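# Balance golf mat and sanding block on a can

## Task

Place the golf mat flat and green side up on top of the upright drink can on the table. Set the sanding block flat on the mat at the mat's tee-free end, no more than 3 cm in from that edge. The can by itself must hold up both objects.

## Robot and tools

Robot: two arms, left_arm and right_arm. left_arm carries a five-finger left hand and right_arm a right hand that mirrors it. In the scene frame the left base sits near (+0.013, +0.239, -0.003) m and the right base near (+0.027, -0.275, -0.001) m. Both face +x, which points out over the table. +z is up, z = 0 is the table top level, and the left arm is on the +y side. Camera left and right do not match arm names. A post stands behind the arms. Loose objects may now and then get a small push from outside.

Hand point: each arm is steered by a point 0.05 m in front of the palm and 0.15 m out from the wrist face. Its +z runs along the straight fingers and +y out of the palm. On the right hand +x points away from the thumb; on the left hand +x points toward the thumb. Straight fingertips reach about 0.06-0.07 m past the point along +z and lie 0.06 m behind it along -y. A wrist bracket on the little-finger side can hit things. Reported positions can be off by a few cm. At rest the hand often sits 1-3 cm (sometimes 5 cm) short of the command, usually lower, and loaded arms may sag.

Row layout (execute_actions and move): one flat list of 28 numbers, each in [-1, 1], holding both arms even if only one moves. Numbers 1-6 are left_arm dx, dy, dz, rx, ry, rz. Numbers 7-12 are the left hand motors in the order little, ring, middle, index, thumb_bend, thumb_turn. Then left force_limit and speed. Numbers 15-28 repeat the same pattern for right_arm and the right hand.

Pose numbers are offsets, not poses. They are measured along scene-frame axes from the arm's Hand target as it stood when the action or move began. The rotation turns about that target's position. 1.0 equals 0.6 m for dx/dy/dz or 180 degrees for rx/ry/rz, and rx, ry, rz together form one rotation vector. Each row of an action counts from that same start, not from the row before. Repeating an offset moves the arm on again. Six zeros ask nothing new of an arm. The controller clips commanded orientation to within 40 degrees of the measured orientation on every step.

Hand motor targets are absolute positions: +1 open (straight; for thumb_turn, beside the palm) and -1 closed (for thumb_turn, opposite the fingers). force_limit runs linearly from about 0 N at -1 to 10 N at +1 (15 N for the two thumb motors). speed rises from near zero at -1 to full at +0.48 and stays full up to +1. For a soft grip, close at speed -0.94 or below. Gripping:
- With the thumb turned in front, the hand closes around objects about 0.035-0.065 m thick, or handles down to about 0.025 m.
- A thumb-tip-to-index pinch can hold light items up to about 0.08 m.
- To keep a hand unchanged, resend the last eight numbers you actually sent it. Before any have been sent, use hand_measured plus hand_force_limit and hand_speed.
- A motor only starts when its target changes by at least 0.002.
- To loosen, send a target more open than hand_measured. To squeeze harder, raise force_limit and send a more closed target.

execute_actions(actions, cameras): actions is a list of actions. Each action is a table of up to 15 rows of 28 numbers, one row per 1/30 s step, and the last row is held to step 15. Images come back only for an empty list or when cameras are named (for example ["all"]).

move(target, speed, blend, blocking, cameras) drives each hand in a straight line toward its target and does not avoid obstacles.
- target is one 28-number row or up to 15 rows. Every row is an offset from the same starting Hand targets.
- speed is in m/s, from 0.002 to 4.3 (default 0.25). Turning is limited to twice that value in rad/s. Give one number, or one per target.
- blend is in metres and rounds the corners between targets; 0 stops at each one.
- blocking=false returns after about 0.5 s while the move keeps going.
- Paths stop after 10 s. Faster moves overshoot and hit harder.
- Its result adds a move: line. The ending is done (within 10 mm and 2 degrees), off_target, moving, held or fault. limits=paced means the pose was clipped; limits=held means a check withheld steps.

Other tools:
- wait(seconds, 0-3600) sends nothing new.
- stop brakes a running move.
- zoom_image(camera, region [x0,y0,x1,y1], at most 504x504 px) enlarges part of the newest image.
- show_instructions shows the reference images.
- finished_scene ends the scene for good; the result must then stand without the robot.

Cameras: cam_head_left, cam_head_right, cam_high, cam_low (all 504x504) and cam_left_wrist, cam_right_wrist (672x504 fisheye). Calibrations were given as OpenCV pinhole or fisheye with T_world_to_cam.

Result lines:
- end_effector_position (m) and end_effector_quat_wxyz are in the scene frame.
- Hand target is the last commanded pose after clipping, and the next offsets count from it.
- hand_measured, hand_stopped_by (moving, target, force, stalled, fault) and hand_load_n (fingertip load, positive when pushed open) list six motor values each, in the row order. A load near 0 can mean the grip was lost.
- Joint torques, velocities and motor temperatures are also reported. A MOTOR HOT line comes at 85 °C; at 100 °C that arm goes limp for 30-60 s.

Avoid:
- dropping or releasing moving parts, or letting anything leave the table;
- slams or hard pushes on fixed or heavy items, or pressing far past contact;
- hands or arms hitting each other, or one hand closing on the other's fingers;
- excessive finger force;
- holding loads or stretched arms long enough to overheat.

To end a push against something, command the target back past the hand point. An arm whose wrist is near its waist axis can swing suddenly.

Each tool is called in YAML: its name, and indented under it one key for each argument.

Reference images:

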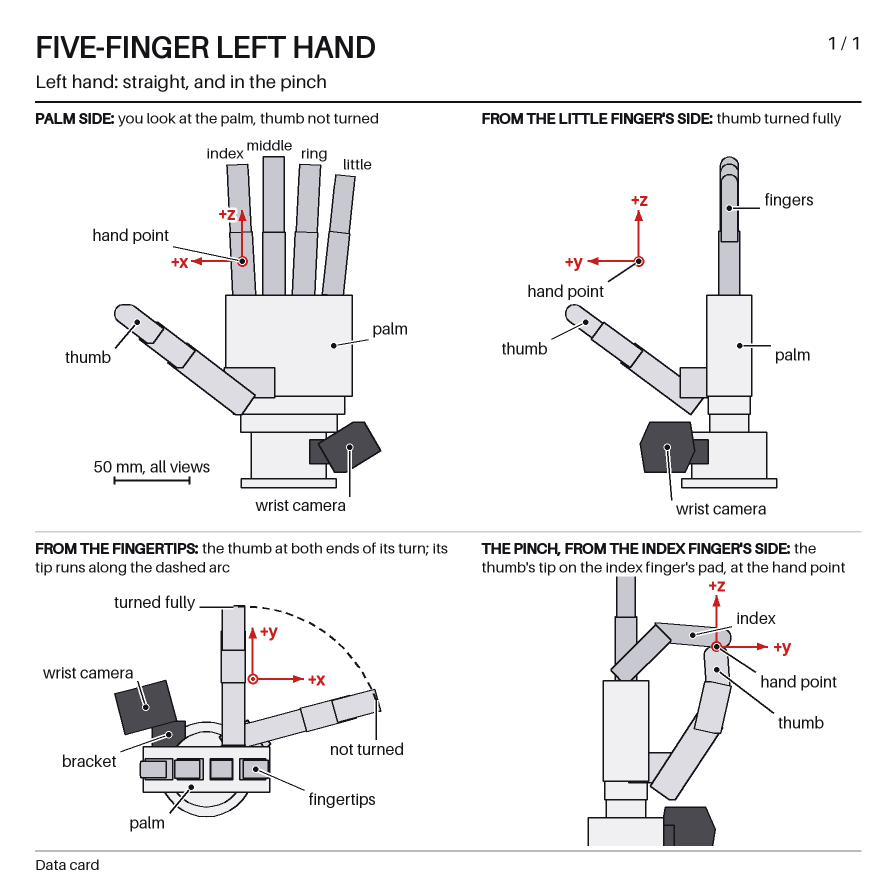

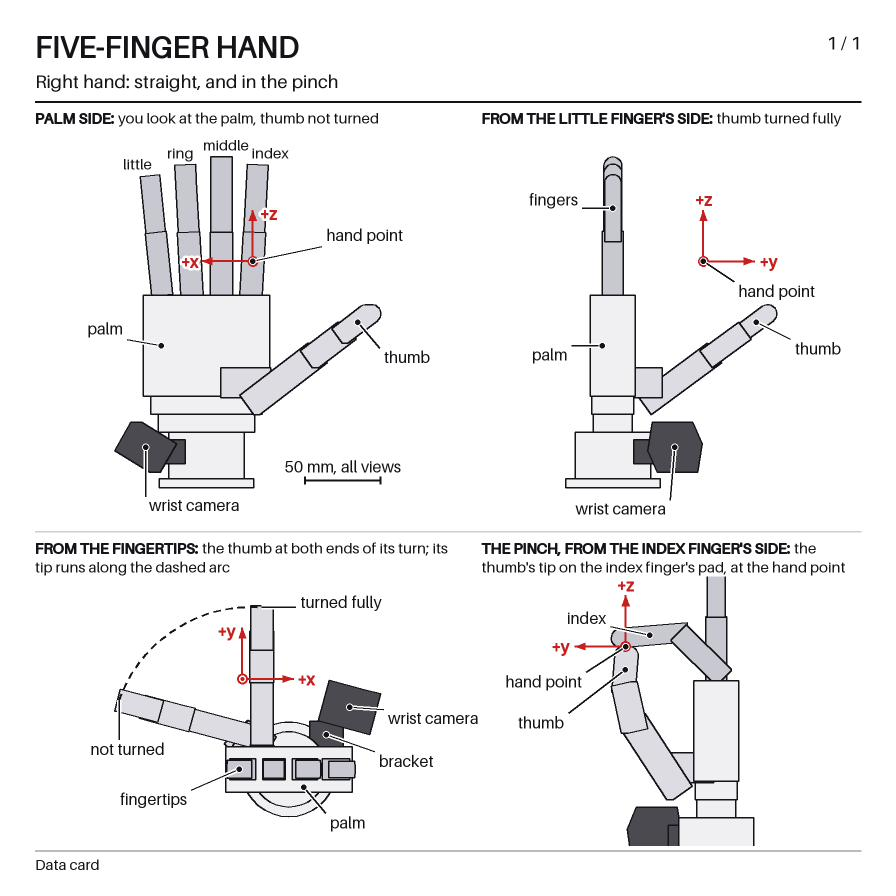

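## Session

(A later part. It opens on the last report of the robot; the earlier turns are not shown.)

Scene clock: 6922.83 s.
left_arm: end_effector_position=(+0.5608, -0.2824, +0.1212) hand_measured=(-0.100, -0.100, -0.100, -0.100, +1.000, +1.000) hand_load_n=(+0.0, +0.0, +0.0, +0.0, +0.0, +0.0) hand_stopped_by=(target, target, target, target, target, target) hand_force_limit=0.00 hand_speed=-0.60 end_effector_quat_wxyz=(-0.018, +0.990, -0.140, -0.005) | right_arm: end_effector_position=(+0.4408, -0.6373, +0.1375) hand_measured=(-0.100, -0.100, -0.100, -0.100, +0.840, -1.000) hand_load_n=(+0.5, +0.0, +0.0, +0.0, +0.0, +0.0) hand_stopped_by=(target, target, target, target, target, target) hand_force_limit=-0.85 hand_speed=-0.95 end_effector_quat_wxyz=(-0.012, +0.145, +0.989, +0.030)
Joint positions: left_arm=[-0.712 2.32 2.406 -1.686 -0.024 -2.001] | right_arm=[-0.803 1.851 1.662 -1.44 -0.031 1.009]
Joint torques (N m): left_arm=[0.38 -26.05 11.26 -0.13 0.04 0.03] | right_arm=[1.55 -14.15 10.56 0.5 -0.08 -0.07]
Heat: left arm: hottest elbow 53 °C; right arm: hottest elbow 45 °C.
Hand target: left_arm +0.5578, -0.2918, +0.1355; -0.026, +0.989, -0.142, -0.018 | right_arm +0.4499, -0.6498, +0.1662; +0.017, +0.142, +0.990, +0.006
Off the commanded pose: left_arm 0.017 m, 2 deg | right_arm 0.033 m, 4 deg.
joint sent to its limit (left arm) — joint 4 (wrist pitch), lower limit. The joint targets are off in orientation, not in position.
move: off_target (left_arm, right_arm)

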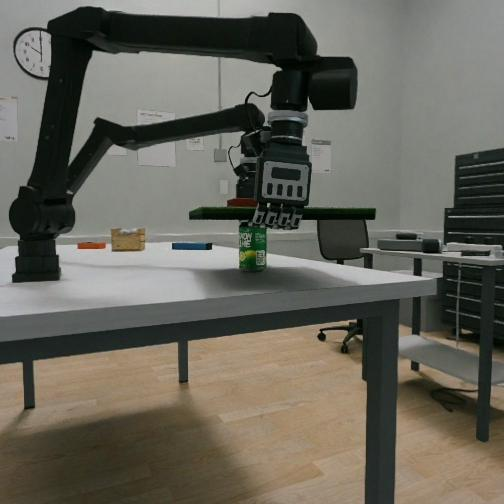

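move:
  target:
    - [0.0,0.0,0.05,0.0,0.0,0,-0.1,-0.1,-0.1,-0.1,1,1,0,-0.6,0.0,0.0,0.025,-0.006,-0.0063,0,-0.1,-0.1,-0.1,-0.1,0.84,-1,-0.85,-0.95]
  speed: 0.03
  cameras: ["cam_low"]

zoom_image:
  camera: "cam_low"
  region: [170, 160, 400, 290]

Scene clock: 6934.70 s.
left_arm: end_effector_position=(+0.5607, -0.2827, +0.1236) hand_measured=(-0.100, -0.100, -0.100, -0.100, +1.000, +1.000) hand_load_n=(+0.0, +0.5, +1.5, +2.0, +0.0, +0.0) hand_stopped_by=(target, target, target, target, target, target) hand_force_limit=0.00 hand_speed=-0.60 end_effector_quat_wxyz=(-0.016, +0.990, -0.139, -0.005) | right_arm: end_effector_position=(+0.4415, -0.6374, +0.1426) hand_measured=(-0.100, -0.100, -0.100, -0.100, +0.840, -1.000) hand_load_n=(+2.0, +0.0, +0.0, +0.0, +0.0, +0.0) hand_stopped_by=(target, target, target, target, target, target) hand_force_limit=-0.85 hand_speed=-0.95 end_effector_quat_wxyz=(-0.006, +0.145, +0.989, +0.028)
Joint positions: left_arm=[-0.712 2.317 2.406 -1.686 -0.022 -2.002] | right_arm=[-0.803 1.842 1.662 -1.437 -0.033 1.009]
Joint torques (N m): left_arm=[0.44 -29.27 11.29 -0.13 0.1 0] | right_arm=[1.55 -15.91 10.61 0.58 -0.04 -0.03]
Heat: left arm: hottest elbow 52 °C; right arm: hottest elbow 45 °C.
Hand target: left_arm +0.5578, -0.2918, +0.1655; -0.026, +0.989, -0.142, -0.018 | right_arm +0.4498, -0.6498, +0.1812; +0.028, +0.142, +0.989, -0.002
Off the commanded pose: left_arm 0.043 m, 2 deg | right_arm 0.041 m, 5 deg.
joint sent to its limit (left arm) — joint 4 (wrist pitch), lower limit. The joint targets are off in orientation, not in position.
move: off_target (left_arm, right_arm)

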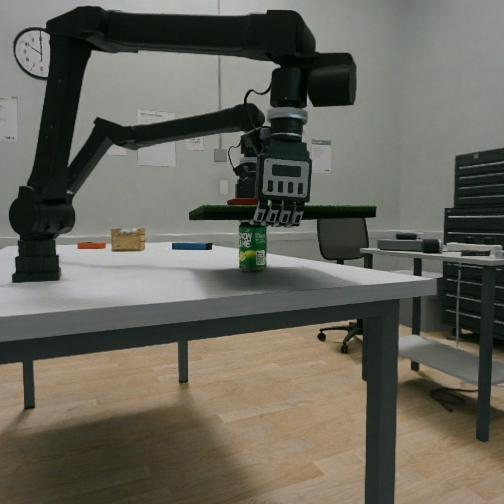

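Scaled by 2.191.

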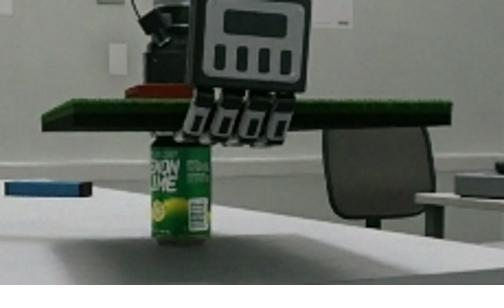

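move:
  target:
    - [0.0,0.0,0.03,0.0,0.0,0,-0.1,-0.1,-0.1,-0.1,1,1,0,-0.6,0.0,0.0,0.008,-0.003,-0.003,0,-0.1,-0.1,-0.1,-0.1,0.84,-1,-0.85,-0.95]
  speed: 0.03
  cameras: ["cam_low"]

zoom_image:
  camera: "cam_low"
  region: [170, 160, 400, 290]

Scene clock: 6944.33 s.
left_arm: end_effector_position=(+0.5606, -0.2829, +0.1315) hand_measured=(-0.100, -0.100, -0.100, -0.100, +1.000, +1.000) hand_load_n=(+0.5, +1.5, +1.5, +2.0, +0.0, +0.0) hand_stopped_by=(target, target, target, target, target, target) hand_force_limit=0.00 hand_speed=-0.60 end_effector_quat_wxyz=(-0.013, +0.990, -0.138, +0.000) | right_arm: end_effector_position=(+0.4426, -0.6385, +0.1466) hand_measured=(-0.100, -0.100, -0.100, -0.100, +0.840, -1.000) hand_load_n=(+2.0, +0.0, +0.0, +0.0, +0.0, +0.0) hand_stopped_by=(target, target, target, target, target, target) hand_force_limit=-0.85 hand_speed=-0.95 end_effector_quat_wxyz=(-0.001, +0.145, +0.989, +0.023)
Joint positions: left_arm=[-0.712 2.306 2.406 -1.686 -0.021 -2.004] | right_arm=[-0.803 1.834 1.662 -1.431 -0.034 1.009]
Joint torques (N m): left_arm=[0.38 -30.33 11.48 -0.1 0.05 0.03] | right_arm=[1.03 -15.74 10.5 0.5 -0.09 -0.09]
Heat: left arm: hottest elbow 52 °C; right arm: hottest elbow 44 °C.
Hand target: left_arm +0.5578, -0.2918, +0.1836; -0.026, +0.989, -0.142, -0.017 | right_arm +0.4498, -0.6498, +0.1859; +0.034, +0.142, +0.989, -0.006
Off the commanded pose: left_arm 0.053 m, 3 deg | right_arm 0.042 m, 5 deg.
joint sent to its limit (left arm) — joint 4 (wrist pitch), lower limit. The joint targets are off in orientation, not in position.
move: off_target (left_arm, right_arm)

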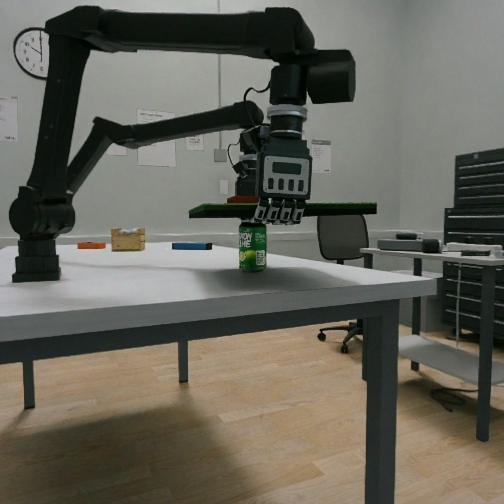

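Scaled by 2.191.

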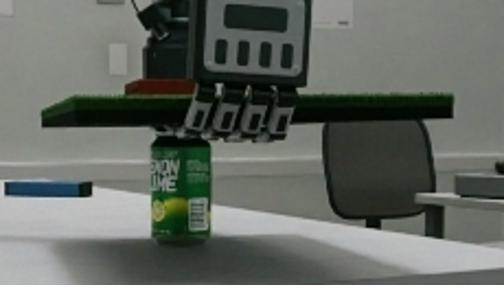

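move:
  target:
    - [0.002,0.045,0.008,0.0,0.0,0,-0.1,-0.1,-0.1,-0.1,1,1,0,-0.6,0.002,0.045,0.0,0.0,0.0,0,-0.1,-0.1,-0.1,-0.1,0.84,-1,-0.85,-0.95]
  speed: 0.03
  cameras: ["cam_low"]

zoom_image:
  camera: "cam_low"
  region: [170, 160, 400, 290]

Scene clock: 6954.20 s.
left_arm: end_effector_position=(+0.5541, -0.2731, +0.1434) hand_measured=(-0.100, -0.100, -0.100, -0.100, +1.000, +1.000) hand_load_n=(+1.0, +1.0, +1.5, +2.0, +0.0, +0.0) hand_stopped_by=(target, target, target, target, target, target) hand_force_limit=0.00 hand_speed=-0.60 end_effector_quat_wxyz=(-0.014, +0.990, -0.139, -0.001) | right_arm: end_effector_position=(+0.4448, -0.6265, +0.1596) hand_measured=(-0.100, -0.100, -0.100, -0.100, +0.840, -1.000) hand_load_n=(+2.0, +0.5, +0.0, +0.0, +0.0, +0.0) hand_stopped_by=(target, target, target, target, target, target) hand_force_limit=-0.85 hand_speed=-0.95 end_effector_quat_wxyz=(+0.012, +0.145, +0.989, +0.013)
Joint positions: left_arm=[-0.707 2.262 2.36 -1.686 -0.023 -1.998] | right_arm=[-0.786 1.785 1.628 -1.411 -0.035 1.026]
Joint torques (N m): left_arm=[2.67 -29.86 10.35 -0.1 0.03 0.25] | right_arm=[3.25 -15.62 8.23 0.49 -0.04 0.1]
Heat: left arm: hottest elbow 52 °C; right arm: hottest elbow 44 °C.
Hand target: left_arm +0.5590, -0.2648, +0.1884; -0.026, +0.989, -0.142, -0.017 | right_arm +0.4510, -0.6228, +0.1859; +0.034, +0.142, +0.989, -0.006
Off the commanded pose: left_arm 0.046 m, 2 deg | right_arm 0.027 m, 3 deg.
joint sent to its limit (left arm) — joint 4 (wrist pitch), lower limit. The joint targets are off in orientation, not in position.
move: off_target (left_arm, right_arm)

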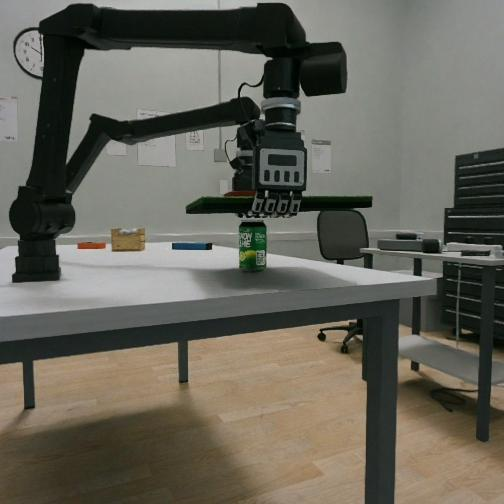

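Scaled by 2.191.

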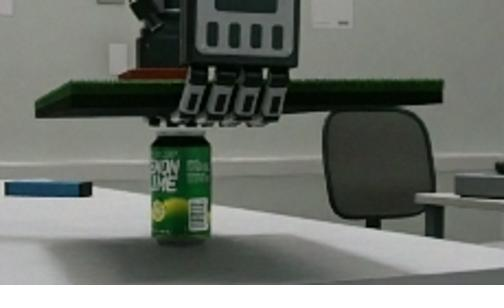

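execute_actions:
  actions: []
  cameras: ["cam_high"]

zoom_image:
  camera: "cam_high"
  region: [100, 0, 300, 200]

Scene clock: 6962.20 s.
left_arm: end_effector_position=(+0.5540, -0.2731, +0.1432) hand_measured=(-0.100, -0.100, -0.100, -0.100, +1.000, +1.000) hand_load_n=(+0.5, +1.5, +2.0, +2.0, -0.5, +0.0) hand_stopped_by=(target, target, target, target, target, target) hand_force_limit=0.00 hand_speed=-0.60 end_effector_quat_wxyz=(-0.014, +0.990, -0.139, -0.001) | right_arm: end_effector_position=(+0.4448, -0.6265, +0.1596) hand_measured=(-0.100, -0.100, -0.100, -0.100, +0.840, -1.000) hand_load_n=(+2.0, +0.5, +0.0, +0.0, +0.0, +0.0) hand_stopped_by=(target, target, target, target, target, target) hand_force_limit=-0.85 hand_speed=-0.95 end_effector_quat_wxyz=(+0.012, +0.145, +0.989, +0.013)
Joint positions: left_arm=[-0.707 2.262 2.359 -1.686 -0.023 -1.998] | right_arm=[-0.786 1.785 1.628 -1.411 -0.035 1.026]
Joint velocities: within noise
Joint torques (N m): left_arm=[2.55 -29.8 10.26 -0.13 0.03 0.26] | right_arm=[2.61 -15.21 8.02 0.34 -0.02 0.11]
Motor temperatures (°C): left_arm=[32 40 51 30 32 32] | right_arm=[29 39 43 32 32 31]
Heat: left arm: hottest elbow 51 °C; right arm: hottest elbow 43 °C.
Hand target: left_arm +0.5590, -0.2648, +0.1883; -0.026, +0.989, -0.142, -0.018 | right_arm +0.4510, -0.6228, +0.1859; +0.034, +0.142, +0.989, -0.006
Off the commanded pose: left_arm 0.046 m, 2 deg | right_arm 0.027 m, 3 deg.
Images, in order (width x height): cam_high 504x504.

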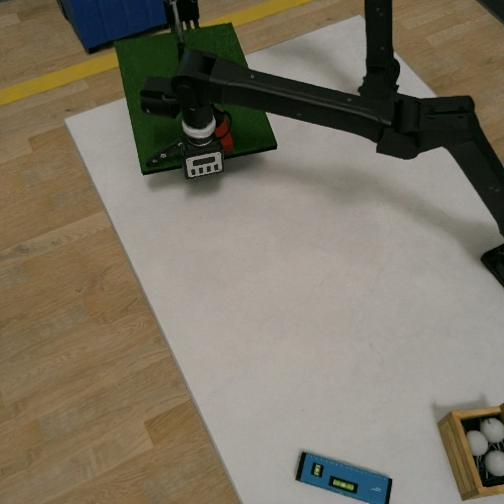

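Scaled by 2.520.

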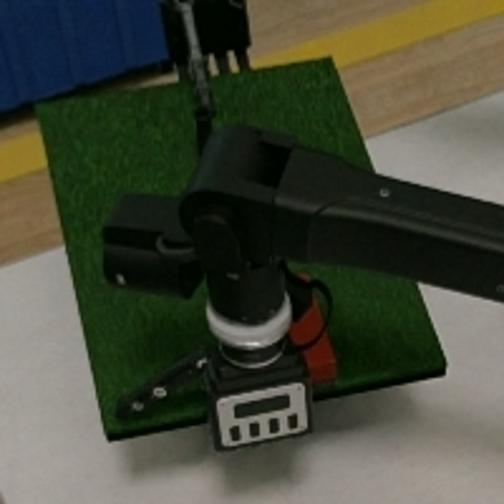

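move:
  target:
    - [0.004,0.019,-0.03,0.0,0.0,0,-0.1,-0.1,-0.1,-0.1,1,1,0,-0.6,0.004,0.019,-0.03,0.0098,0.0104,0,-0.1,-0.1,-0.1,-0.1,0.84,-1,-0.85,-0.95]
  speed: 0.03
  cameras: ["cam_low"]

zoom_image:
  camera: "cam_low"
  region: [170, 160, 400, 290]

Scene clock: 6984.57 s.
left_arm: end_effector_position=(+0.5557, -0.2614, +0.1323) hand_measured=(-0.100, -0.100, -0.100, -0.100, +1.000, +1.000) hand_load_n=(+0.5, +1.0, +2.0, +2.0, +0.0, +0.0) hand_stopped_by=(target, target, target, target, target, target) hand_force_limit=0.00 hand_speed=-0.60 end_effector_quat_wxyz=(-0.022, +0.990, -0.139, -0.012) | right_arm: end_effector_position=(+0.4473, -0.6159, +0.1526) hand_measured=(-0.100, -0.100, -0.100, -0.100, +0.840, -1.000) hand_load_n=(+2.0, +0.5, +0.0, +0.5, -0.5, +0.0) hand_stopped_by=(target, target, target, target, target, target) hand_force_limit=-0.85 hand_speed=-0.95 end_effector_quat_wxyz=(+0.003, +0.145, +0.989, +0.017)
Joint positions: left_arm=[-0.694 2.262 2.334 -1.686 -0.025 -1.985] | right_arm=[-0.768 1.785 1.609 -1.411 -0.031 1.044]
Joint torques (N m): left_arm=[2.73 -29.04 10.21 -0.17 0.02 0.29] | right_arm=[2.49 -13.92 7.76 0.39 -0.02 0.08]
Heat: left arm: hottest elbow 50 °C; right arm: hottest elbow 42 °C.
Hand target: left_arm +0.5613, -0.2535, +0.1702; -0.026, +0.989, -0.143, -0.018 | right_arm +0.4535, -0.6114, +0.1680; +0.015, +0.142, +0.990, +0.007
Off the commanded pose: left_arm 0.039 m, 1 deg | right_arm 0.017 m, 2 deg.
joint sent to its limit (left arm) — joint 4 (wrist pitch), lower limit. The joint targets are off in orientation, not in position.
move: off_target (left_arm, right_arm)

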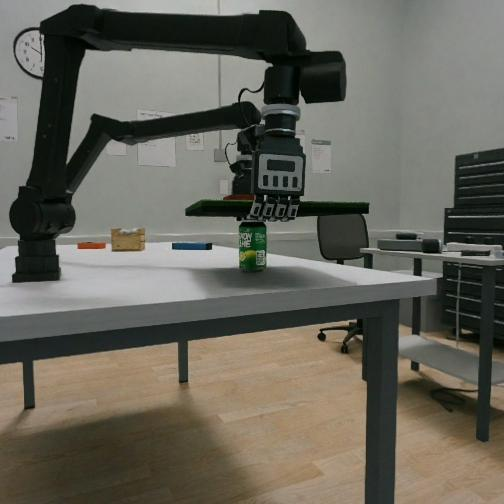

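Scaled by 2.191.

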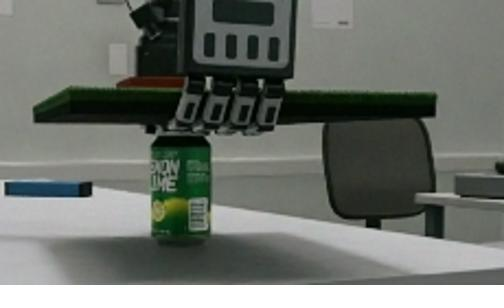

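move:
  target:
    - [0.0,0.0,0.0,0.0,0.0,0,-0.1,-0.1,-0.1,-0.1,1,1,0,-0.6,0.0,0.0,-0.025,0.0082,0.0087,0,-0.1,-0.1,-0.1,-0.1,0.84,-1,-0.85,-0.95]
  speed: 0.03
  cameras: ["cam_low","cam_high"]

zoom_image:
  camera: "cam_low"
  region: [170, 160, 400, 290]

zoom_image:
  camera: "cam_high"
  region: [100, 0, 300, 200]

Scene clock: 6996.83 s.
left_arm: end_effector_position=(+0.5557, -0.2614, +0.1323) hand_measured=(-0.100, -0.100, -0.100, -0.100, +1.000, +1.000) hand_load_n=(+0.5, +1.5, +2.0, +2.0, +0.0, +0.0) hand_stopped_by=(target, target, target, target, target, target) hand_force_limit=0.00 hand_speed=-0.60 end_effector_quat_wxyz=(-0.022, +0.990, -0.139, -0.012) | right_arm: end_effector_position=(+0.4478, -0.6160, +0.1415) hand_measured=(-0.100, -0.100, -0.100, -0.100, +0.840, -1.000) hand_load_n=(+2.0, +0.5, +0.0, +0.0, +0.0, +0.0) hand_stopped_by=(target, target, target, target, target, target) hand_force_limit=-0.85 hand_speed=-0.95 end_effector_quat_wxyz=(-0.005, +0.145, +0.989, +0.023)
Joint positions: left_arm=[-0.694 2.262 2.334 -1.686 -0.025 -1.985] | right_arm=[-0.767 1.806 1.609 -1.411 -0.03 1.046]
Joint torques (N m): left_arm=[2.55 -28.98 10.19 -0.17 0.02 0.28] | right_arm=[2.55 -12.81 8.31 -0.36 0.02 0.14]
Heat: left arm: hottest elbow 50 °C; right arm: hottest elbow 43 °C.
Hand target: left_arm +0.5614, -0.2535, +0.1702; -0.026, +0.989, -0.142, -0.018 | right_arm +0.4536, -0.6113, +0.1529; +0.000, +0.143, +0.990, +0.018
Off the commanded pose: left_arm 0.039 m, 1 deg | right_arm 0.014 m, 1 deg.
joint sent to its limit (left arm) — joint 4 (wrist pitch), lower limit. The joint targets are off in orientation, not in position.
move: off_target (right_arm)
Images, in order (width x height): cam_high 504x504, cam_low 504x504.

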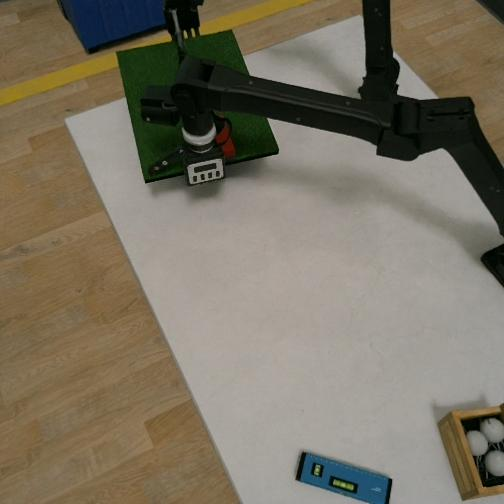

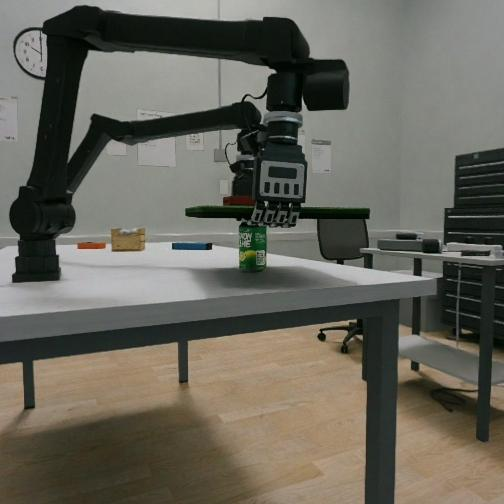

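Scaled by 2.191.

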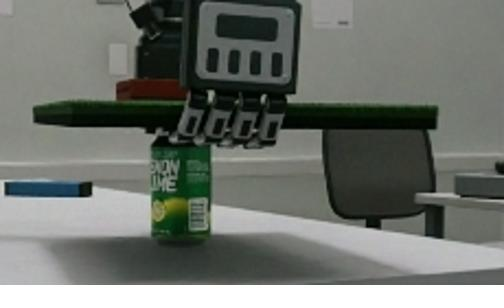

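Scaled by 2.520.

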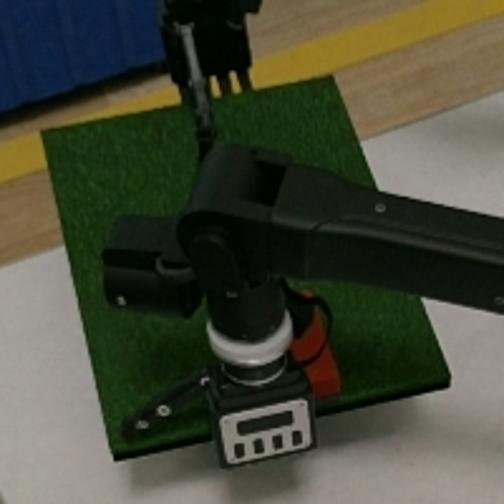

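move:
  target:
    - [0.0,0.0,-0.03,0.0,0.0,0,-0.1,-0.1,-0.1,-0.1,1,1,0,-0.6,0.0,0.0,-0.006,0.002,0.0021,0,-0.1,-0.1,-0.1,-0.1,0.84,-1,-0.85,-0.95]
  speed: 0.03
  cameras: ["cam_low"]

zoom_image:
  camera: "cam_low"
  region: [170, 160, 400, 290]

Scene clock: 7016.93 s.
left_arm: end_effector_position=(+0.5558, -0.2613, +0.1323) hand_measured=(-0.100, -0.100, -0.100, -0.100, +1.000, +1.000) hand_load_n=(+0.5, +1.5, +1.5, +2.0, +0.0, +0.0) hand_stopped_by=(target, target, target, target, target, target) hand_force_limit=0.00 hand_speed=-0.60 end_effector_quat_wxyz=(-0.022, +0.990, -0.139, -0.011) | right_arm: end_effector_position=(+0.4479, -0.6160, +0.1393) hand_measured=(-0.100, -0.100, -0.100, -0.100, +0.840, -1.000) hand_load_n=(+2.0, +0.5, +0.0, +0.5, -0.5, +0.0) hand_stopped_by=(target, target, target, target, target, target) hand_force_limit=-0.85 hand_speed=-0.95 end_effector_quat_wxyz=(-0.007, +0.145, +0.989, +0.024)
Joint positions: left_arm=[-0.694 2.262 2.334 -1.686 -0.026 -1.985] | right_arm=[-0.767 1.81 1.609 -1.411 -0.03 1.046]
Joint torques (N m): left_arm=[2.55 -26.99 9.99 -0.17 -0.01 0.3] | right_arm=[2.49 -12.04 8.36 -0.29 0.05 0.1]
Heat: left arm: hottest elbow 50 °C; right arm: hottest elbow 43 °C.
Hand target: left_arm +0.5614, -0.2534, +0.1522; -0.026, +0.989, -0.142, -0.018 | right_arm +0.4536, -0.6113, +0.1495; -0.004, +0.142, +0.990, +0.021
Off the commanded pose: left_arm 0.022 m, 1 deg | right_arm 0.012 m, 1 deg.
joint sent to its limit (left arm) — joint 4 (wrist pitch), lower limit. The joint targets still meet the commanded pose.
move: off_target (left_arm, right_arm)

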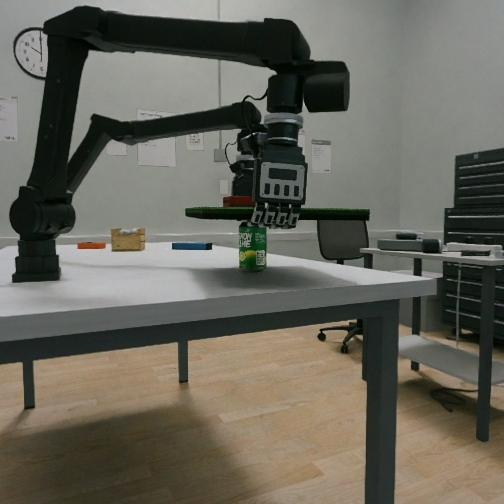

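Scaled by 2.191.

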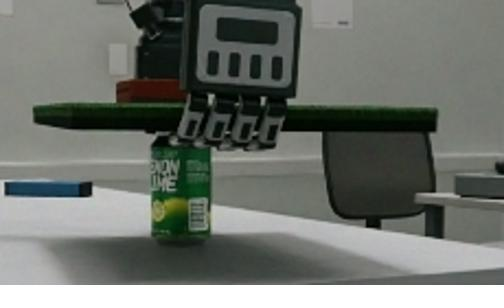

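move:
  target:
    - [0.0,0.0,-0.035,0.0,0.0,0,-0.1,-0.1,-0.1,-0.1,1,1,0,-0.6,0.0,0.0,-0.003,0.001,0.001,0,-0.1,-0.1,-0.1,-0.1,0.84,-1,-0.85,-0.95]
  speed: 0.03
  cameras: ["cam_low"]

zoom_image:
  camera: "cam_low"
  region: [170, 160, 400, 290]

Scene clock: 7026.23 s.
left_arm: end_effector_position=(+0.5559, -0.2609, +0.1257) hand_measured=(-0.100, -0.100, -0.100, -0.100, +1.000, +1.000) hand_load_n=(+0.5, +1.5, +1.5, +1.5, +0.0, -0.5) hand_stopped_by=(target, target, target, target, target, target) hand_force_limit=0.00 hand_speed=-0.60 end_effector_quat_wxyz=(-0.026, +0.990, -0.141, -0.015) | right_arm: end_effector_position=(+0.4476, -0.6158, +0.1373) hand_measured=(-0.100, -0.100, -0.100, -0.100, +0.840, -1.000) hand_load_n=(+2.0, +0.0, +0.0, +0.5, +0.0, +0.0) hand_stopped_by=(target, target, target, target, target, target) hand_force_limit=-0.85 hand_speed=-0.95 end_effector_quat_wxyz=(-0.009, +0.146, +0.989, +0.026)
Joint positions: left_arm=[-0.694 2.271 2.334 -1.686 -0.029 -1.982] | right_arm=[-0.767 1.814 1.609 -1.413 -0.029 1.047]
Joint torques (N m): left_arm=[2.61 -25.52 9.95 -0.2 0.02 0.28] | right_arm=[2.61 -13.33 8.43 -0.24 0.04 0.09]
Heat: left arm: hottest elbow 50 °C; right arm: hottest elbow 43 °C.
Hand target: left_arm +0.5613, -0.2535, +0.1314; -0.026, +0.989, -0.142, -0.017 | right_arm +0.4535, -0.6113, +0.1476; -0.006, +0.142, +0.990, +0.022
Off the commanded pose: left_arm 0.011 m, 0 deg | right_arm 0.013 m, 1 deg.
joint sent to its limit (left arm) — joint 4 (wrist pitch), lower limit. The joint targets still meet the commanded pose.
move: off_target (left_arm, right_arm)

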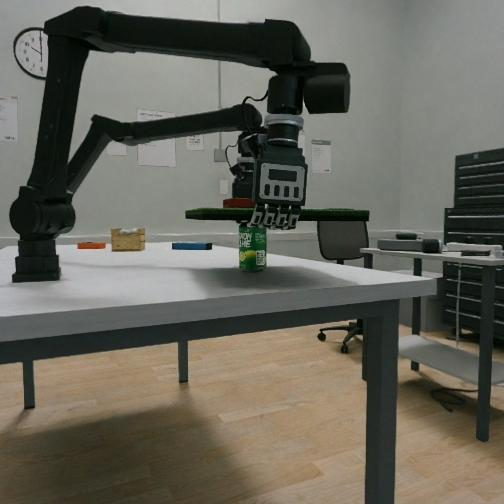

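Scaled by 2.191.

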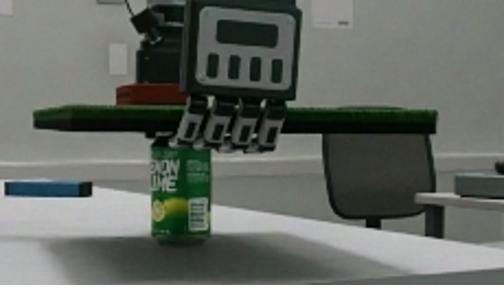

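move:
  target:
    - [0.0,0.0,-0.012,0.0,0.0,0,-0.1,-0.1,-0.1,-0.1,1,1,0,-0.6,0.0,0.0,-0.003,0.001,0.001,0,-0.1,-0.1,-0.1,-0.1,0.84,-1,-0.85,-0.95]
  speed: 0.03
  cameras: ["cam_low"]

zoom_image:
  camera: "cam_low"
  region: [170, 160, 400, 290]

Scene clock: 7039.53 s.
left_arm: end_effector_position=(+0.5559, -0.2609, +0.1254) hand_measured=(-0.100, -0.100, -0.100, -0.100, +1.000, +1.000) hand_load_n=(+0.5, +1.0, +1.5, +1.0, +0.0, +0.0) hand_stopped_by=(target, target, target, target, target, target) hand_force_limit=0.00 hand_speed=-0.60 end_effector_quat_wxyz=(-0.026, +0.990, -0.141, -0.015) | right_arm: end_effector_position=(+0.4476, -0.6158, +0.1373) hand_measured=(-0.100, -0.100, -0.100, -0.100, +0.840, -1.000) hand_load_n=(+2.0, +0.5, +0.0, +0.0, +0.0, +0.0) hand_stopped_by=(target, target, target, target, target, target) hand_force_limit=-0.85 hand_speed=-0.95 end_effector_quat_wxyz=(-0.009, +0.146, +0.989, +0.026)
Joint positions: left_arm=[-0.694 2.271 2.334 -1.686 -0.029 -1.981] | right_arm=[-0.767 1.814 1.609 -1.413 -0.029 1.047]
Joint torques (N m): left_arm=[2.49 -24.7 9.78 -0.09 0 0.28] | right_arm=[2.55 -12.57 8.32 -0.32 0.01 0.09]
Heat: left arm: hottest elbow 50 °C; right arm: hottest elbow 43 °C.
Hand target: left_arm +0.5613, -0.2535, +0.1241; -0.026, +0.989, -0.143, -0.018 | right_arm +0.4535, -0.6113, +0.1459; -0.007, +0.142, +0.989, +0.023
Off the commanded pose: left_arm 0.009 m, 0 deg | right_arm 0.011 m, 1 deg.
move: off_target (right_arm)

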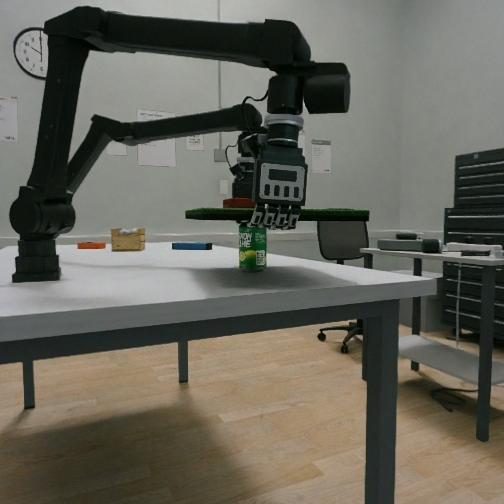

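Scaled by 2.191.

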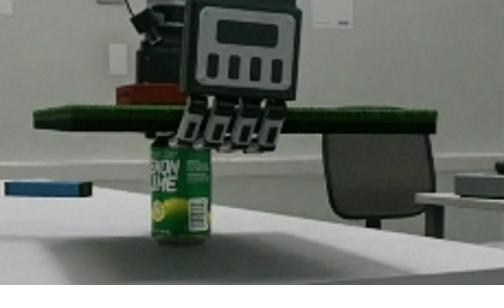

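move:
  target:
    - [0.0,0.0,-0.02,0.0,0.0,0,-0.1,-0.1,-0.1,-0.1,1,1,0,-0.6,0.0,0.0,0.0,0.0,0.0,0,-0.1,-0.1,-0.1,-0.1,0.84,-1,-0.85,-0.95]
  speed: 0.03
  cameras: ["cam_low"]

zoom_image:
  camera: "cam_low"
  region: [170, 160, 400, 290]

Scene clock: 7047.30 s.
left_arm: end_effector_position=(+0.5558, -0.2613, +0.1184) hand_measured=(-0.100, -0.100, -0.100, -0.100, +1.000, +1.000) hand_load_n=(+0.0, +0.0, +0.0, +0.5, -0.5, +0.0) hand_stopped_by=(target, target, target, target, target, target) hand_force_limit=0.00 hand_speed=-0.60 end_effector_quat_wxyz=(-0.026, +0.989, -0.144, -0.015) | right_arm: end_effector_position=(+0.4470, -0.6152, +0.1374) hand_measured=(-0.100, -0.100, -0.100, -0.100, +0.840, -1.000) hand_load_n=(+0.5, +0.0, +0.0, +0.0, +0.0, +0.0) hand_stopped_by=(target, target, target, target, target, target) hand_force_limit=-0.85 hand_speed=-0.95 end_effector_quat_wxyz=(-0.010, +0.146, +0.989, +0.027)
Joint positions: left_arm=[-0.694 2.271 2.315 -1.667 -0.029 -1.974] | right_arm=[-0.767 1.814 1.609 -1.416 -0.029 1.047]
Joint torques (N m): left_arm=[2.32 -24.82 8.53 0.49 0 0.22] | right_arm=[2.9 -11.69 8.75 -0.21 0 0.06]
Heat: left arm: hottest elbow 50 °C; right arm: hottest elbow 43 °C.
Hand target: left_arm +0.5614, -0.2534, +0.1121; -0.026, +0.989, -0.142, -0.017 | right_arm +0.4535, -0.6113, +0.1459; -0.007, +0.143, +0.989, +0.023
Off the commanded pose: left_arm 0.012 m, 0 deg | right_arm 0.011 m, 1 deg.
move: off_target (left_arm)

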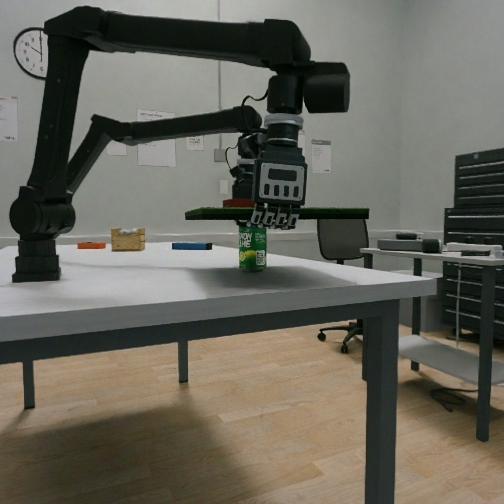

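Scaled by 2.191.

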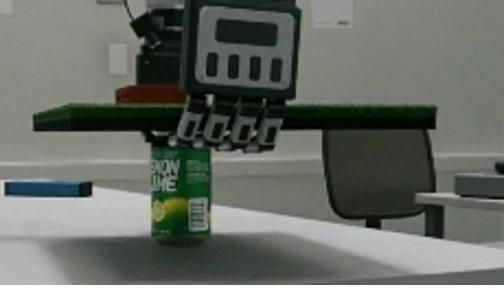

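move:
  target:
    - [0.0,0.0,0.06,0.0,0.0,0,-0.1,-0.1,-0.1,-0.1,1,1,0,-0.6,0.0,0.0,0.03,-0.009,-0.0095,0,-0.1,-0.1,-0.1,-0.1,0.84,-1,-0.85,-0.95]
  speed: 0.03
  cameras: ["cam_low"]

zoom_image:
  camera: "cam_low"
  region: [170, 160, 400, 290]

Scene clock: 7091.10 s.
left_arm: end_effector_position=(+0.5526, -0.2588, +0.1212) hand_measured=(-0.100, -0.100, -0.100, -0.100, +1.000, +1.000) hand_load_n=(+0.5, +1.0, +0.5, +0.0, +0.0, +0.0) hand_stopped_by=(target, target, target, target, target, target) hand_force_limit=0.00 hand_speed=-0.60 end_effector_quat_wxyz=(-0.028, +0.989, -0.144, -0.019) | right_arm: end_effector_position=(+0.4470, -0.6152, +0.1409) hand_measured=(-0.100, -0.100, -0.100, -0.100, +0.840, -1.000) hand_load_n=(+1.5, +0.0, +0.0, +0.0, +0.0, +0.0) hand_stopped_by=(target, target, target, target, target, target) hand_force_limit=-0.85 hand_speed=-0.95 end_effector_quat_wxyz=(-0.008, +0.146, +0.989, +0.025)
Joint positions: left_arm=[-0.694 2.267 2.315 -1.682 -0.028 -1.974] | right_arm=[-0.767 1.807 1.609 -1.416 -0.029 1.047]
Joint torques (N m): left_arm=[2.49 -27.11 11.25 -0.38 0.05 0.2] | right_arm=[2.67 -14.45 8.06 0.21 -0.06 0.09]
Heat: left arm: hottest elbow 48 °C; right arm: hottest elbow 43 °C.
Hand target: left_arm +0.5613, -0.2534, +0.1480; -0.026, +0.989, -0.143, -0.018 | right_arm +0.4535, -0.6113, +0.1639; +0.009, +0.142, +0.990, +0.011
Off the commanded pose: left_arm 0.029 m, 0 deg | right_arm 0.024 m, 3 deg.
joint sent to its limit (left arm) — joint 4 (wrist pitch), lower limit. The joint targets still meet the commanded pose.
move: off_target (left_arm, right_arm)

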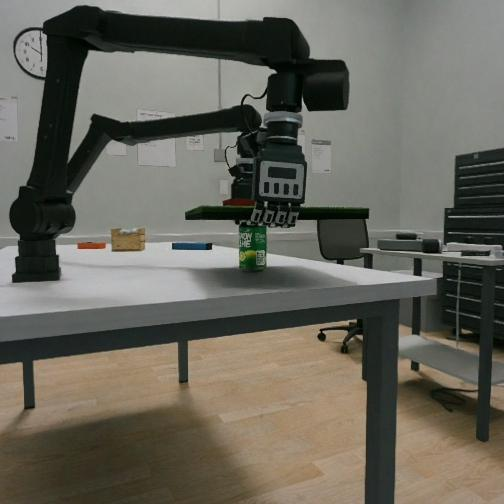

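Scaled by 2.191.

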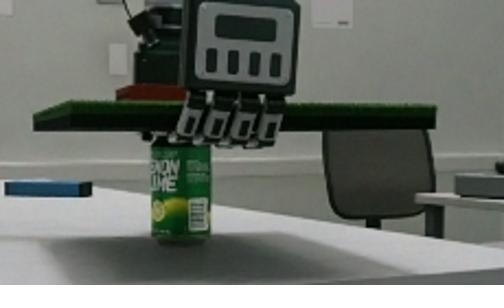

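move:
  target:
    - [0.0,0.0,0.045,0.0,0.0,0,-0.1,-0.1,-0.1,-0.1,1,1,0,-0.6,0.0,0.0,0.012,-0.004,-0.0042,0,-0.1,-0.1,-0.1,-0.1,0.84,-1,-0.85,-0.95]
  speed: 0.03
  cameras: ["cam_low"]

zoom_image:
  camera: "cam_low"
  region: [170, 160, 400, 290]

Scene clock: 7099.80 s.
left_arm: end_effector_position=(+0.5525, -0.2591, +0.1242) hand_measured=(-0.100, -0.100, -0.100, -0.100, +1.000, +1.000) hand_load_n=(+0.5, +1.0, +1.5, +2.0, +0.0, +0.0) hand_stopped_by=(target, target, target, target, target, target) hand_force_limit=0.00 hand_speed=-0.60 end_effector_quat_wxyz=(-0.027, +0.989, -0.144, -0.018) | right_arm: end_effector_position=(+0.4471, -0.6149, +0.1440) hand_measured=(-0.100, -0.100, -0.100, -0.100, +0.840, -1.000) hand_load_n=(+2.0, +0.5, +0.0, +0.0, +0.0, +0.0) hand_stopped_by=(target, target, target, target, target, target) hand_force_limit=-0.85 hand_speed=-0.95 end_effector_quat_wxyz=(-0.005, +0.146, +0.989, +0.023)
Joint positions: left_arm=[-0.694 2.262 2.315 -1.682 -0.027 -1.974] | right_arm=[-0.766 1.801 1.609 -1.416 -0.029 1.047]
Joint torques (N m): left_arm=[2.55 -29.98 11.37 -0.39 0.09 0.18] | right_arm=[2.55 -14.56 8.08 0.35 -0.13 0.09]
Heat: left arm: hottest elbow 48 °C; right arm: hottest elbow 43 °C.
Hand target: left_arm +0.5613, -0.2535, +0.1751; -0.026, +0.989, -0.143, -0.018 | right_arm +0.4536, -0.6113, +0.1710; +0.017, +0.142, +0.990, +0.006
Off the commanded pose: left_arm 0.052 m, 0 deg | right_arm 0.028 m, 3 deg.
joint sent to its limit (left arm) — joint 4 (wrist pitch), lower limit. The joint targets are off in orientation, not in position.
move: off_target (left_arm, right_arm)

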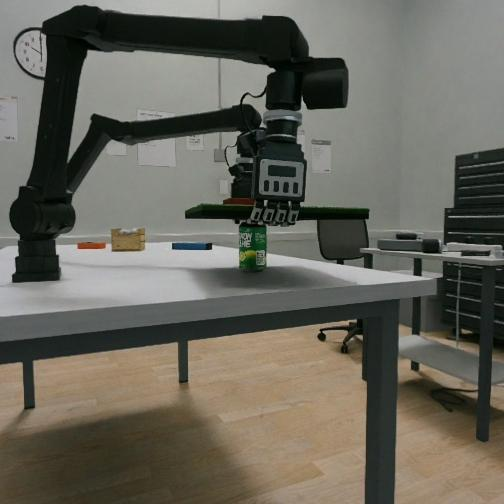

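Scaled by 2.191.

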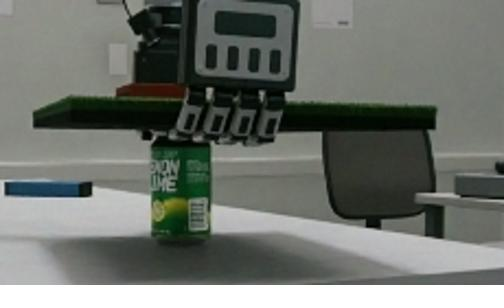

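move:
  target:
    - [0.0,0.0,0.03,0.0,0.0,0,-0.1,-0.1,-0.1,-0.1,1,1,0,-0.6,0.0,0.0,0.004,0.0,0.0,0,-0.1,-0.1,-0.1,-0.1,0.84,-1,-0.85,-0.95]
    - [-0.004,-0.045,0.03,0.0,0.0,0,-0.1,-0.1,-0.1,-0.1,1,1,0,-0.6,-0.004,-0.045,0.004,0.0,0.0,0,-0.1,-0.1,-0.1,-0.1,0.84,-1,-0.85,-0.95]
  speed: 0.03
  blend: [0.003,0]
  cameras: ["cam_low","cam_high"]

zoom_image:
  camera: "cam_low"
  region: [170, 160, 400, 290]

zoom_image:
  camera: "cam_high"
  region: [100, 0, 300, 200]

Scene clock: 7113.60 s.
left_arm: end_effector_position=(+0.5500, -0.2613, +0.1404) hand_measured=(-0.100, -0.100, -0.100, -0.100, +1.000, +1.000) hand_load_n=(+0.5, +1.0, +1.5, +1.5, +0.0, +0.0) hand_stopped_by=(target, target, target, target, target, target) hand_force_limit=0.00 hand_speed=-0.60 end_effector_quat_wxyz=(-0.019, +0.990, -0.143, -0.011) | right_arm: end_effector_position=(+0.4417, -0.6167, +0.1401) hand_measured=(-0.100, -0.100, -0.100, -0.100, +0.840, -1.000) hand_load_n=(+2.0, +0.5, +0.5, +0.0, +0.0, +0.0) hand_stopped_by=(target, target, target, target, target, target) hand_force_limit=-0.85 hand_speed=-0.95 end_effector_quat_wxyz=(-0.011, +0.141, +0.990, +0.028)
Joint positions: left_arm=[-0.697 2.24 2.315 -1.684 -0.021 -1.98] | right_arm=[-0.776 1.809 1.609 -1.423 -0.03 1.028]
Joint torques (N m): left_arm=[0.26 -26.81 15.97 -0.25 0.07 -0.07] | right_arm=[0.67 -11.81 13 -0.53 -0.06 -0.17]
Heat: left arm: hottest elbow 49 °C; right arm: hottest elbow 43 °C.
Hand target: left_arm +0.5589, -0.2805, +0.1932; -0.026, +0.989, -0.143, -0.017 | right_arm +0.4511, -0.6383, +0.1734; +0.017, +0.142, +0.990, +0.006
Off the commanded pose: left_arm 0.057 m, 1 deg | right_arm 0.041 m, 4 deg.
joint sent to its limit (left arm) — joint 4 (wrist pitch), lower limit. The joint targets are off in position and orientation.
move: off_target (left_arm, right_arm)
Images, in order (width x height): cam_high 504x504, cam_low 504x504.

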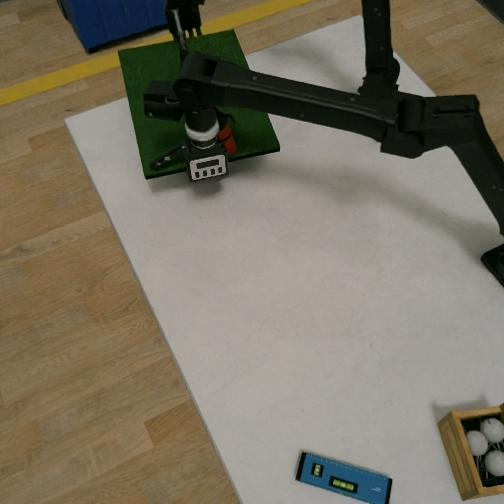

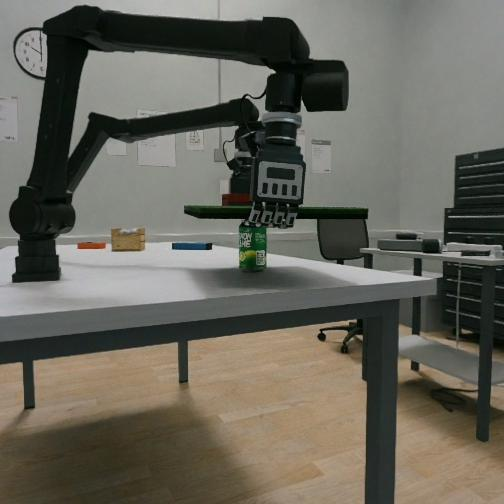

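Scaled by 2.191.

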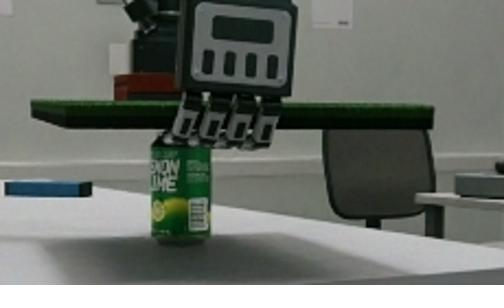

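Scaled by 2.520.

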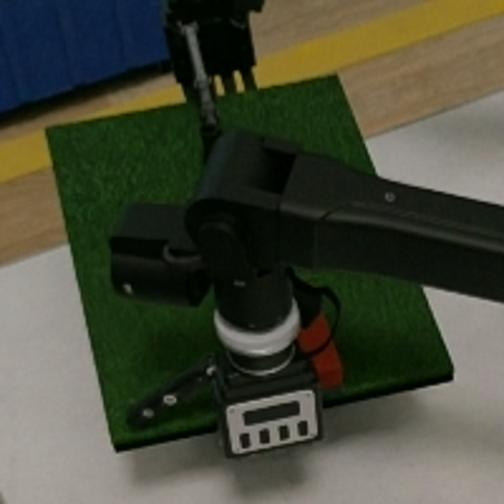

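move:
  target:
    - [0.002,-0.038,-0.006,0.0,0.0,0,-0.1,-0.1,-0.1,-0.1,1,1,0,-0.6,0.002,-0.038,0.02,-0.006,-0.0063,0,-0.1,-0.1,-0.1,-0.1,0.84,-1,-0.85,-0.95]
  speed: 0.03
  cameras: ["cam_low","cam_high"]

zoom_image:
  camera: "cam_low"
  region: [170, 160, 400, 290]

zoom_image:
  camera: "cam_high"
  region: [100, 0, 300, 200]

Scene clock: 7125.60 s.
left_arm: end_effector_position=(+0.5521, -0.2837, +0.1483) hand_measured=(-0.100, -0.100, -0.100, -0.100, +1.000, +1.000) hand_load_n=(+0.5, +1.0, +1.5, +2.0, +0.0, +0.0) hand_stopped_by=(target, target, target, target, target, target) hand_force_limit=0.00 hand_speed=-0.60 end_effector_quat_wxyz=(-0.008, +0.990, -0.142, +0.005) | right_arm: end_effector_position=(+0.4448, -0.6403, +0.1530) hand_measured=(-0.100, -0.100, -0.100, -0.100, +0.840, -1.000) hand_load_n=(+2.5, +0.5, +0.0, +0.0, +0.0, +0.0) hand_stopped_by=(target, target, target, target, target, target) hand_force_limit=-0.85 hand_speed=-0.95 end_effector_quat_wxyz=(+0.002, +0.140, +0.990, +0.020)
Joint positions: left_arm=[-0.719 2.269 2.382 -1.684 -0.019 -2.004] | right_arm=[-0.802 1.834 1.679 -1.439 -0.032 1.001]
Joint torques (N m): left_arm=[0.32 -25.35 16.34 -0.16 0.07 -0.06] | right_arm=[0.97 -12.92 13.07 -0.24 -0.07 -0.05]
Heat: left arm: hottest elbow 51 °C; right arm: hottest elbow 45 °C.
Hand target: left_arm +0.5602, -0.3033, +0.1897; -0.026, +0.989, -0.143, -0.017 | right_arm +0.4523, -0.6612, +0.1853; +0.028, +0.142, +0.989, -0.002
Off the commanded pose: left_arm 0.046 m, 3 deg | right_arm 0.039 m, 4 deg.
joint sent to its limit (left arm) — joint 4 (wrist pitch), lower limit; joint 6 (wrist roll), lower limit. The joint targets are off in position and orientation.
move: off_target (left_arm, right_arm)
Images, in order (width x height): cam_high 504x504, cam_low 504x504.

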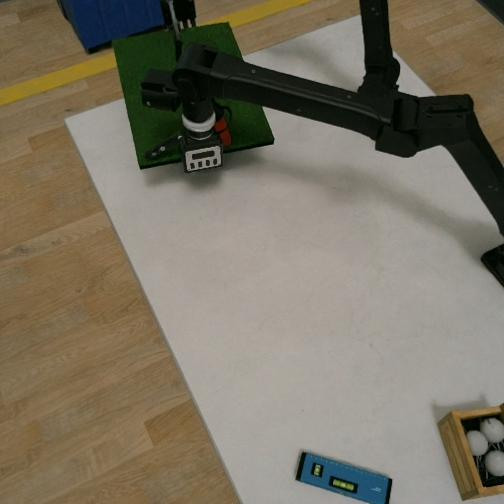

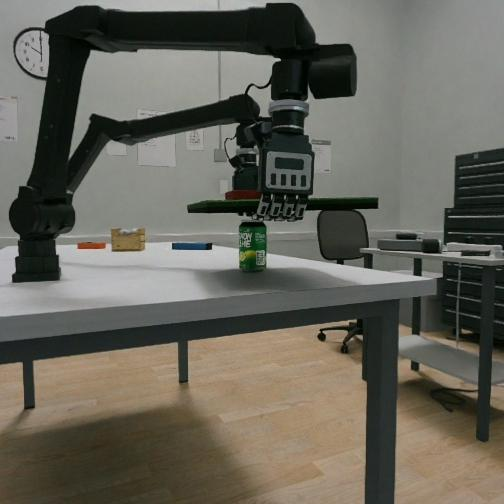

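Scaled by 2.191.

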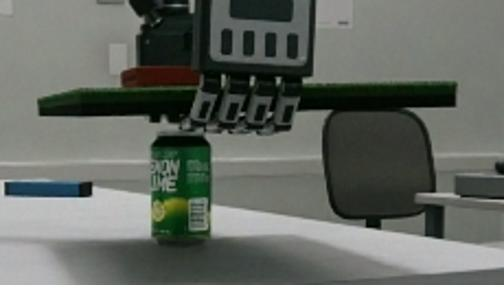

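Scaled by 2.520.

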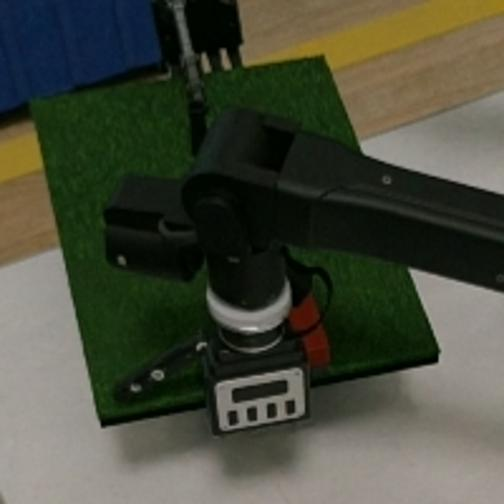

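move:
  target:
    - [-0.004,0.006,-0.05,0.0,0.0,0,-0.1,-0.1,-0.1,-0.1,1,1,0,-0.6,-0.004,0.003,-0.035,0.0105,0.011,0,-0.1,-0.1,-0.1,-0.1,0.84,-1,-0.85,-0.95]
  speed: 0.03
  cameras: ["cam_low"]

zoom_image:
  camera: "cam_low"
  region: [170, 160, 400, 290]

Scene clock: 7146.37 s.
left_arm: end_effector_position=(+0.5520, -0.2836, +0.1276) hand_measured=(-0.100, -0.100, -0.100, -0.100, +1.000, +1.000) hand_load_n=(+0.5, +1.0, +1.5, +2.0, +0.0, +0.0) hand_stopped_by=(target, target, target, target, target, target) hand_force_limit=0.00 hand_speed=-0.60 end_effector_quat_wxyz=(-0.016, +0.990, -0.142, -0.007) | right_arm: end_effector_position=(+0.4441, -0.6395, +0.1350) hand_measured=(-0.100, -0.100, -0.100, -0.100, +0.840, -1.000) hand_load_n=(+2.5, +0.5, +0.0, +0.0, +0.0, +0.5) hand_stopped_by=(target, target, target, target, target, target) hand_force_limit=-0.85 hand_speed=-0.95 end_effector_quat_wxyz=(-0.013, +0.140, +0.990, +0.033)
Joint positions: left_arm=[-0.719 2.297 2.382 -1.685 -0.019 -2.004] | right_arm=[-0.802 1.868 1.679 -1.445 -0.032 1]
Joint torques (N m): left_arm=[0.32 -25.52 14.61 -0.16 -0.05 -0.05] | right_arm=[0.5 -12.51 12.51 -0.51 0.1 -0.06]
Heat: left arm: hottest elbow 52 °C; right arm: hottest elbow 45 °C.
Hand target: left_arm +0.5577, -0.2996, +0.1596; -0.026, +0.989, -0.143, -0.018 | right_arm +0.4499, -0.6593, +0.1644; +0.009, +0.142, +0.990, +0.012
Off the commanded pose: left_arm 0.036 m, 2 deg | right_arm 0.036 m, 3 deg.
joint sent to its limit (left arm) — joint 4 (wrist pitch), lower limit; joint 6 (wrist roll), lower limit. The joint targets are off in orientation, not in position.
move: off_target (left_arm, right_arm)

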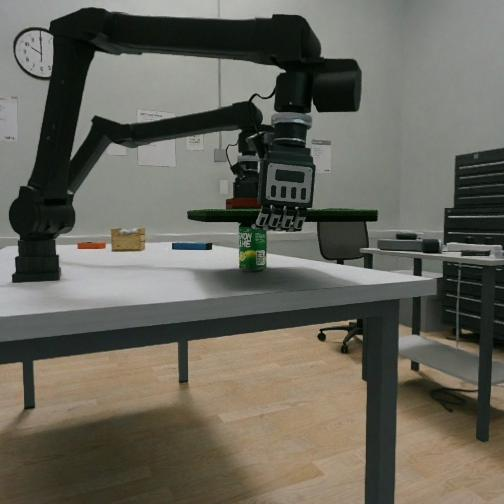

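Scaled by 2.191.

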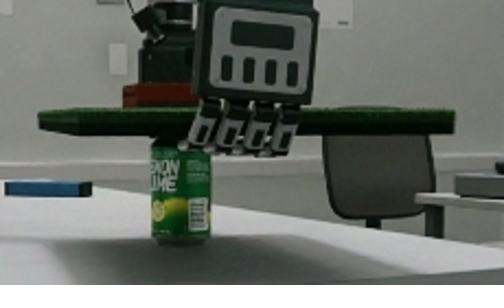

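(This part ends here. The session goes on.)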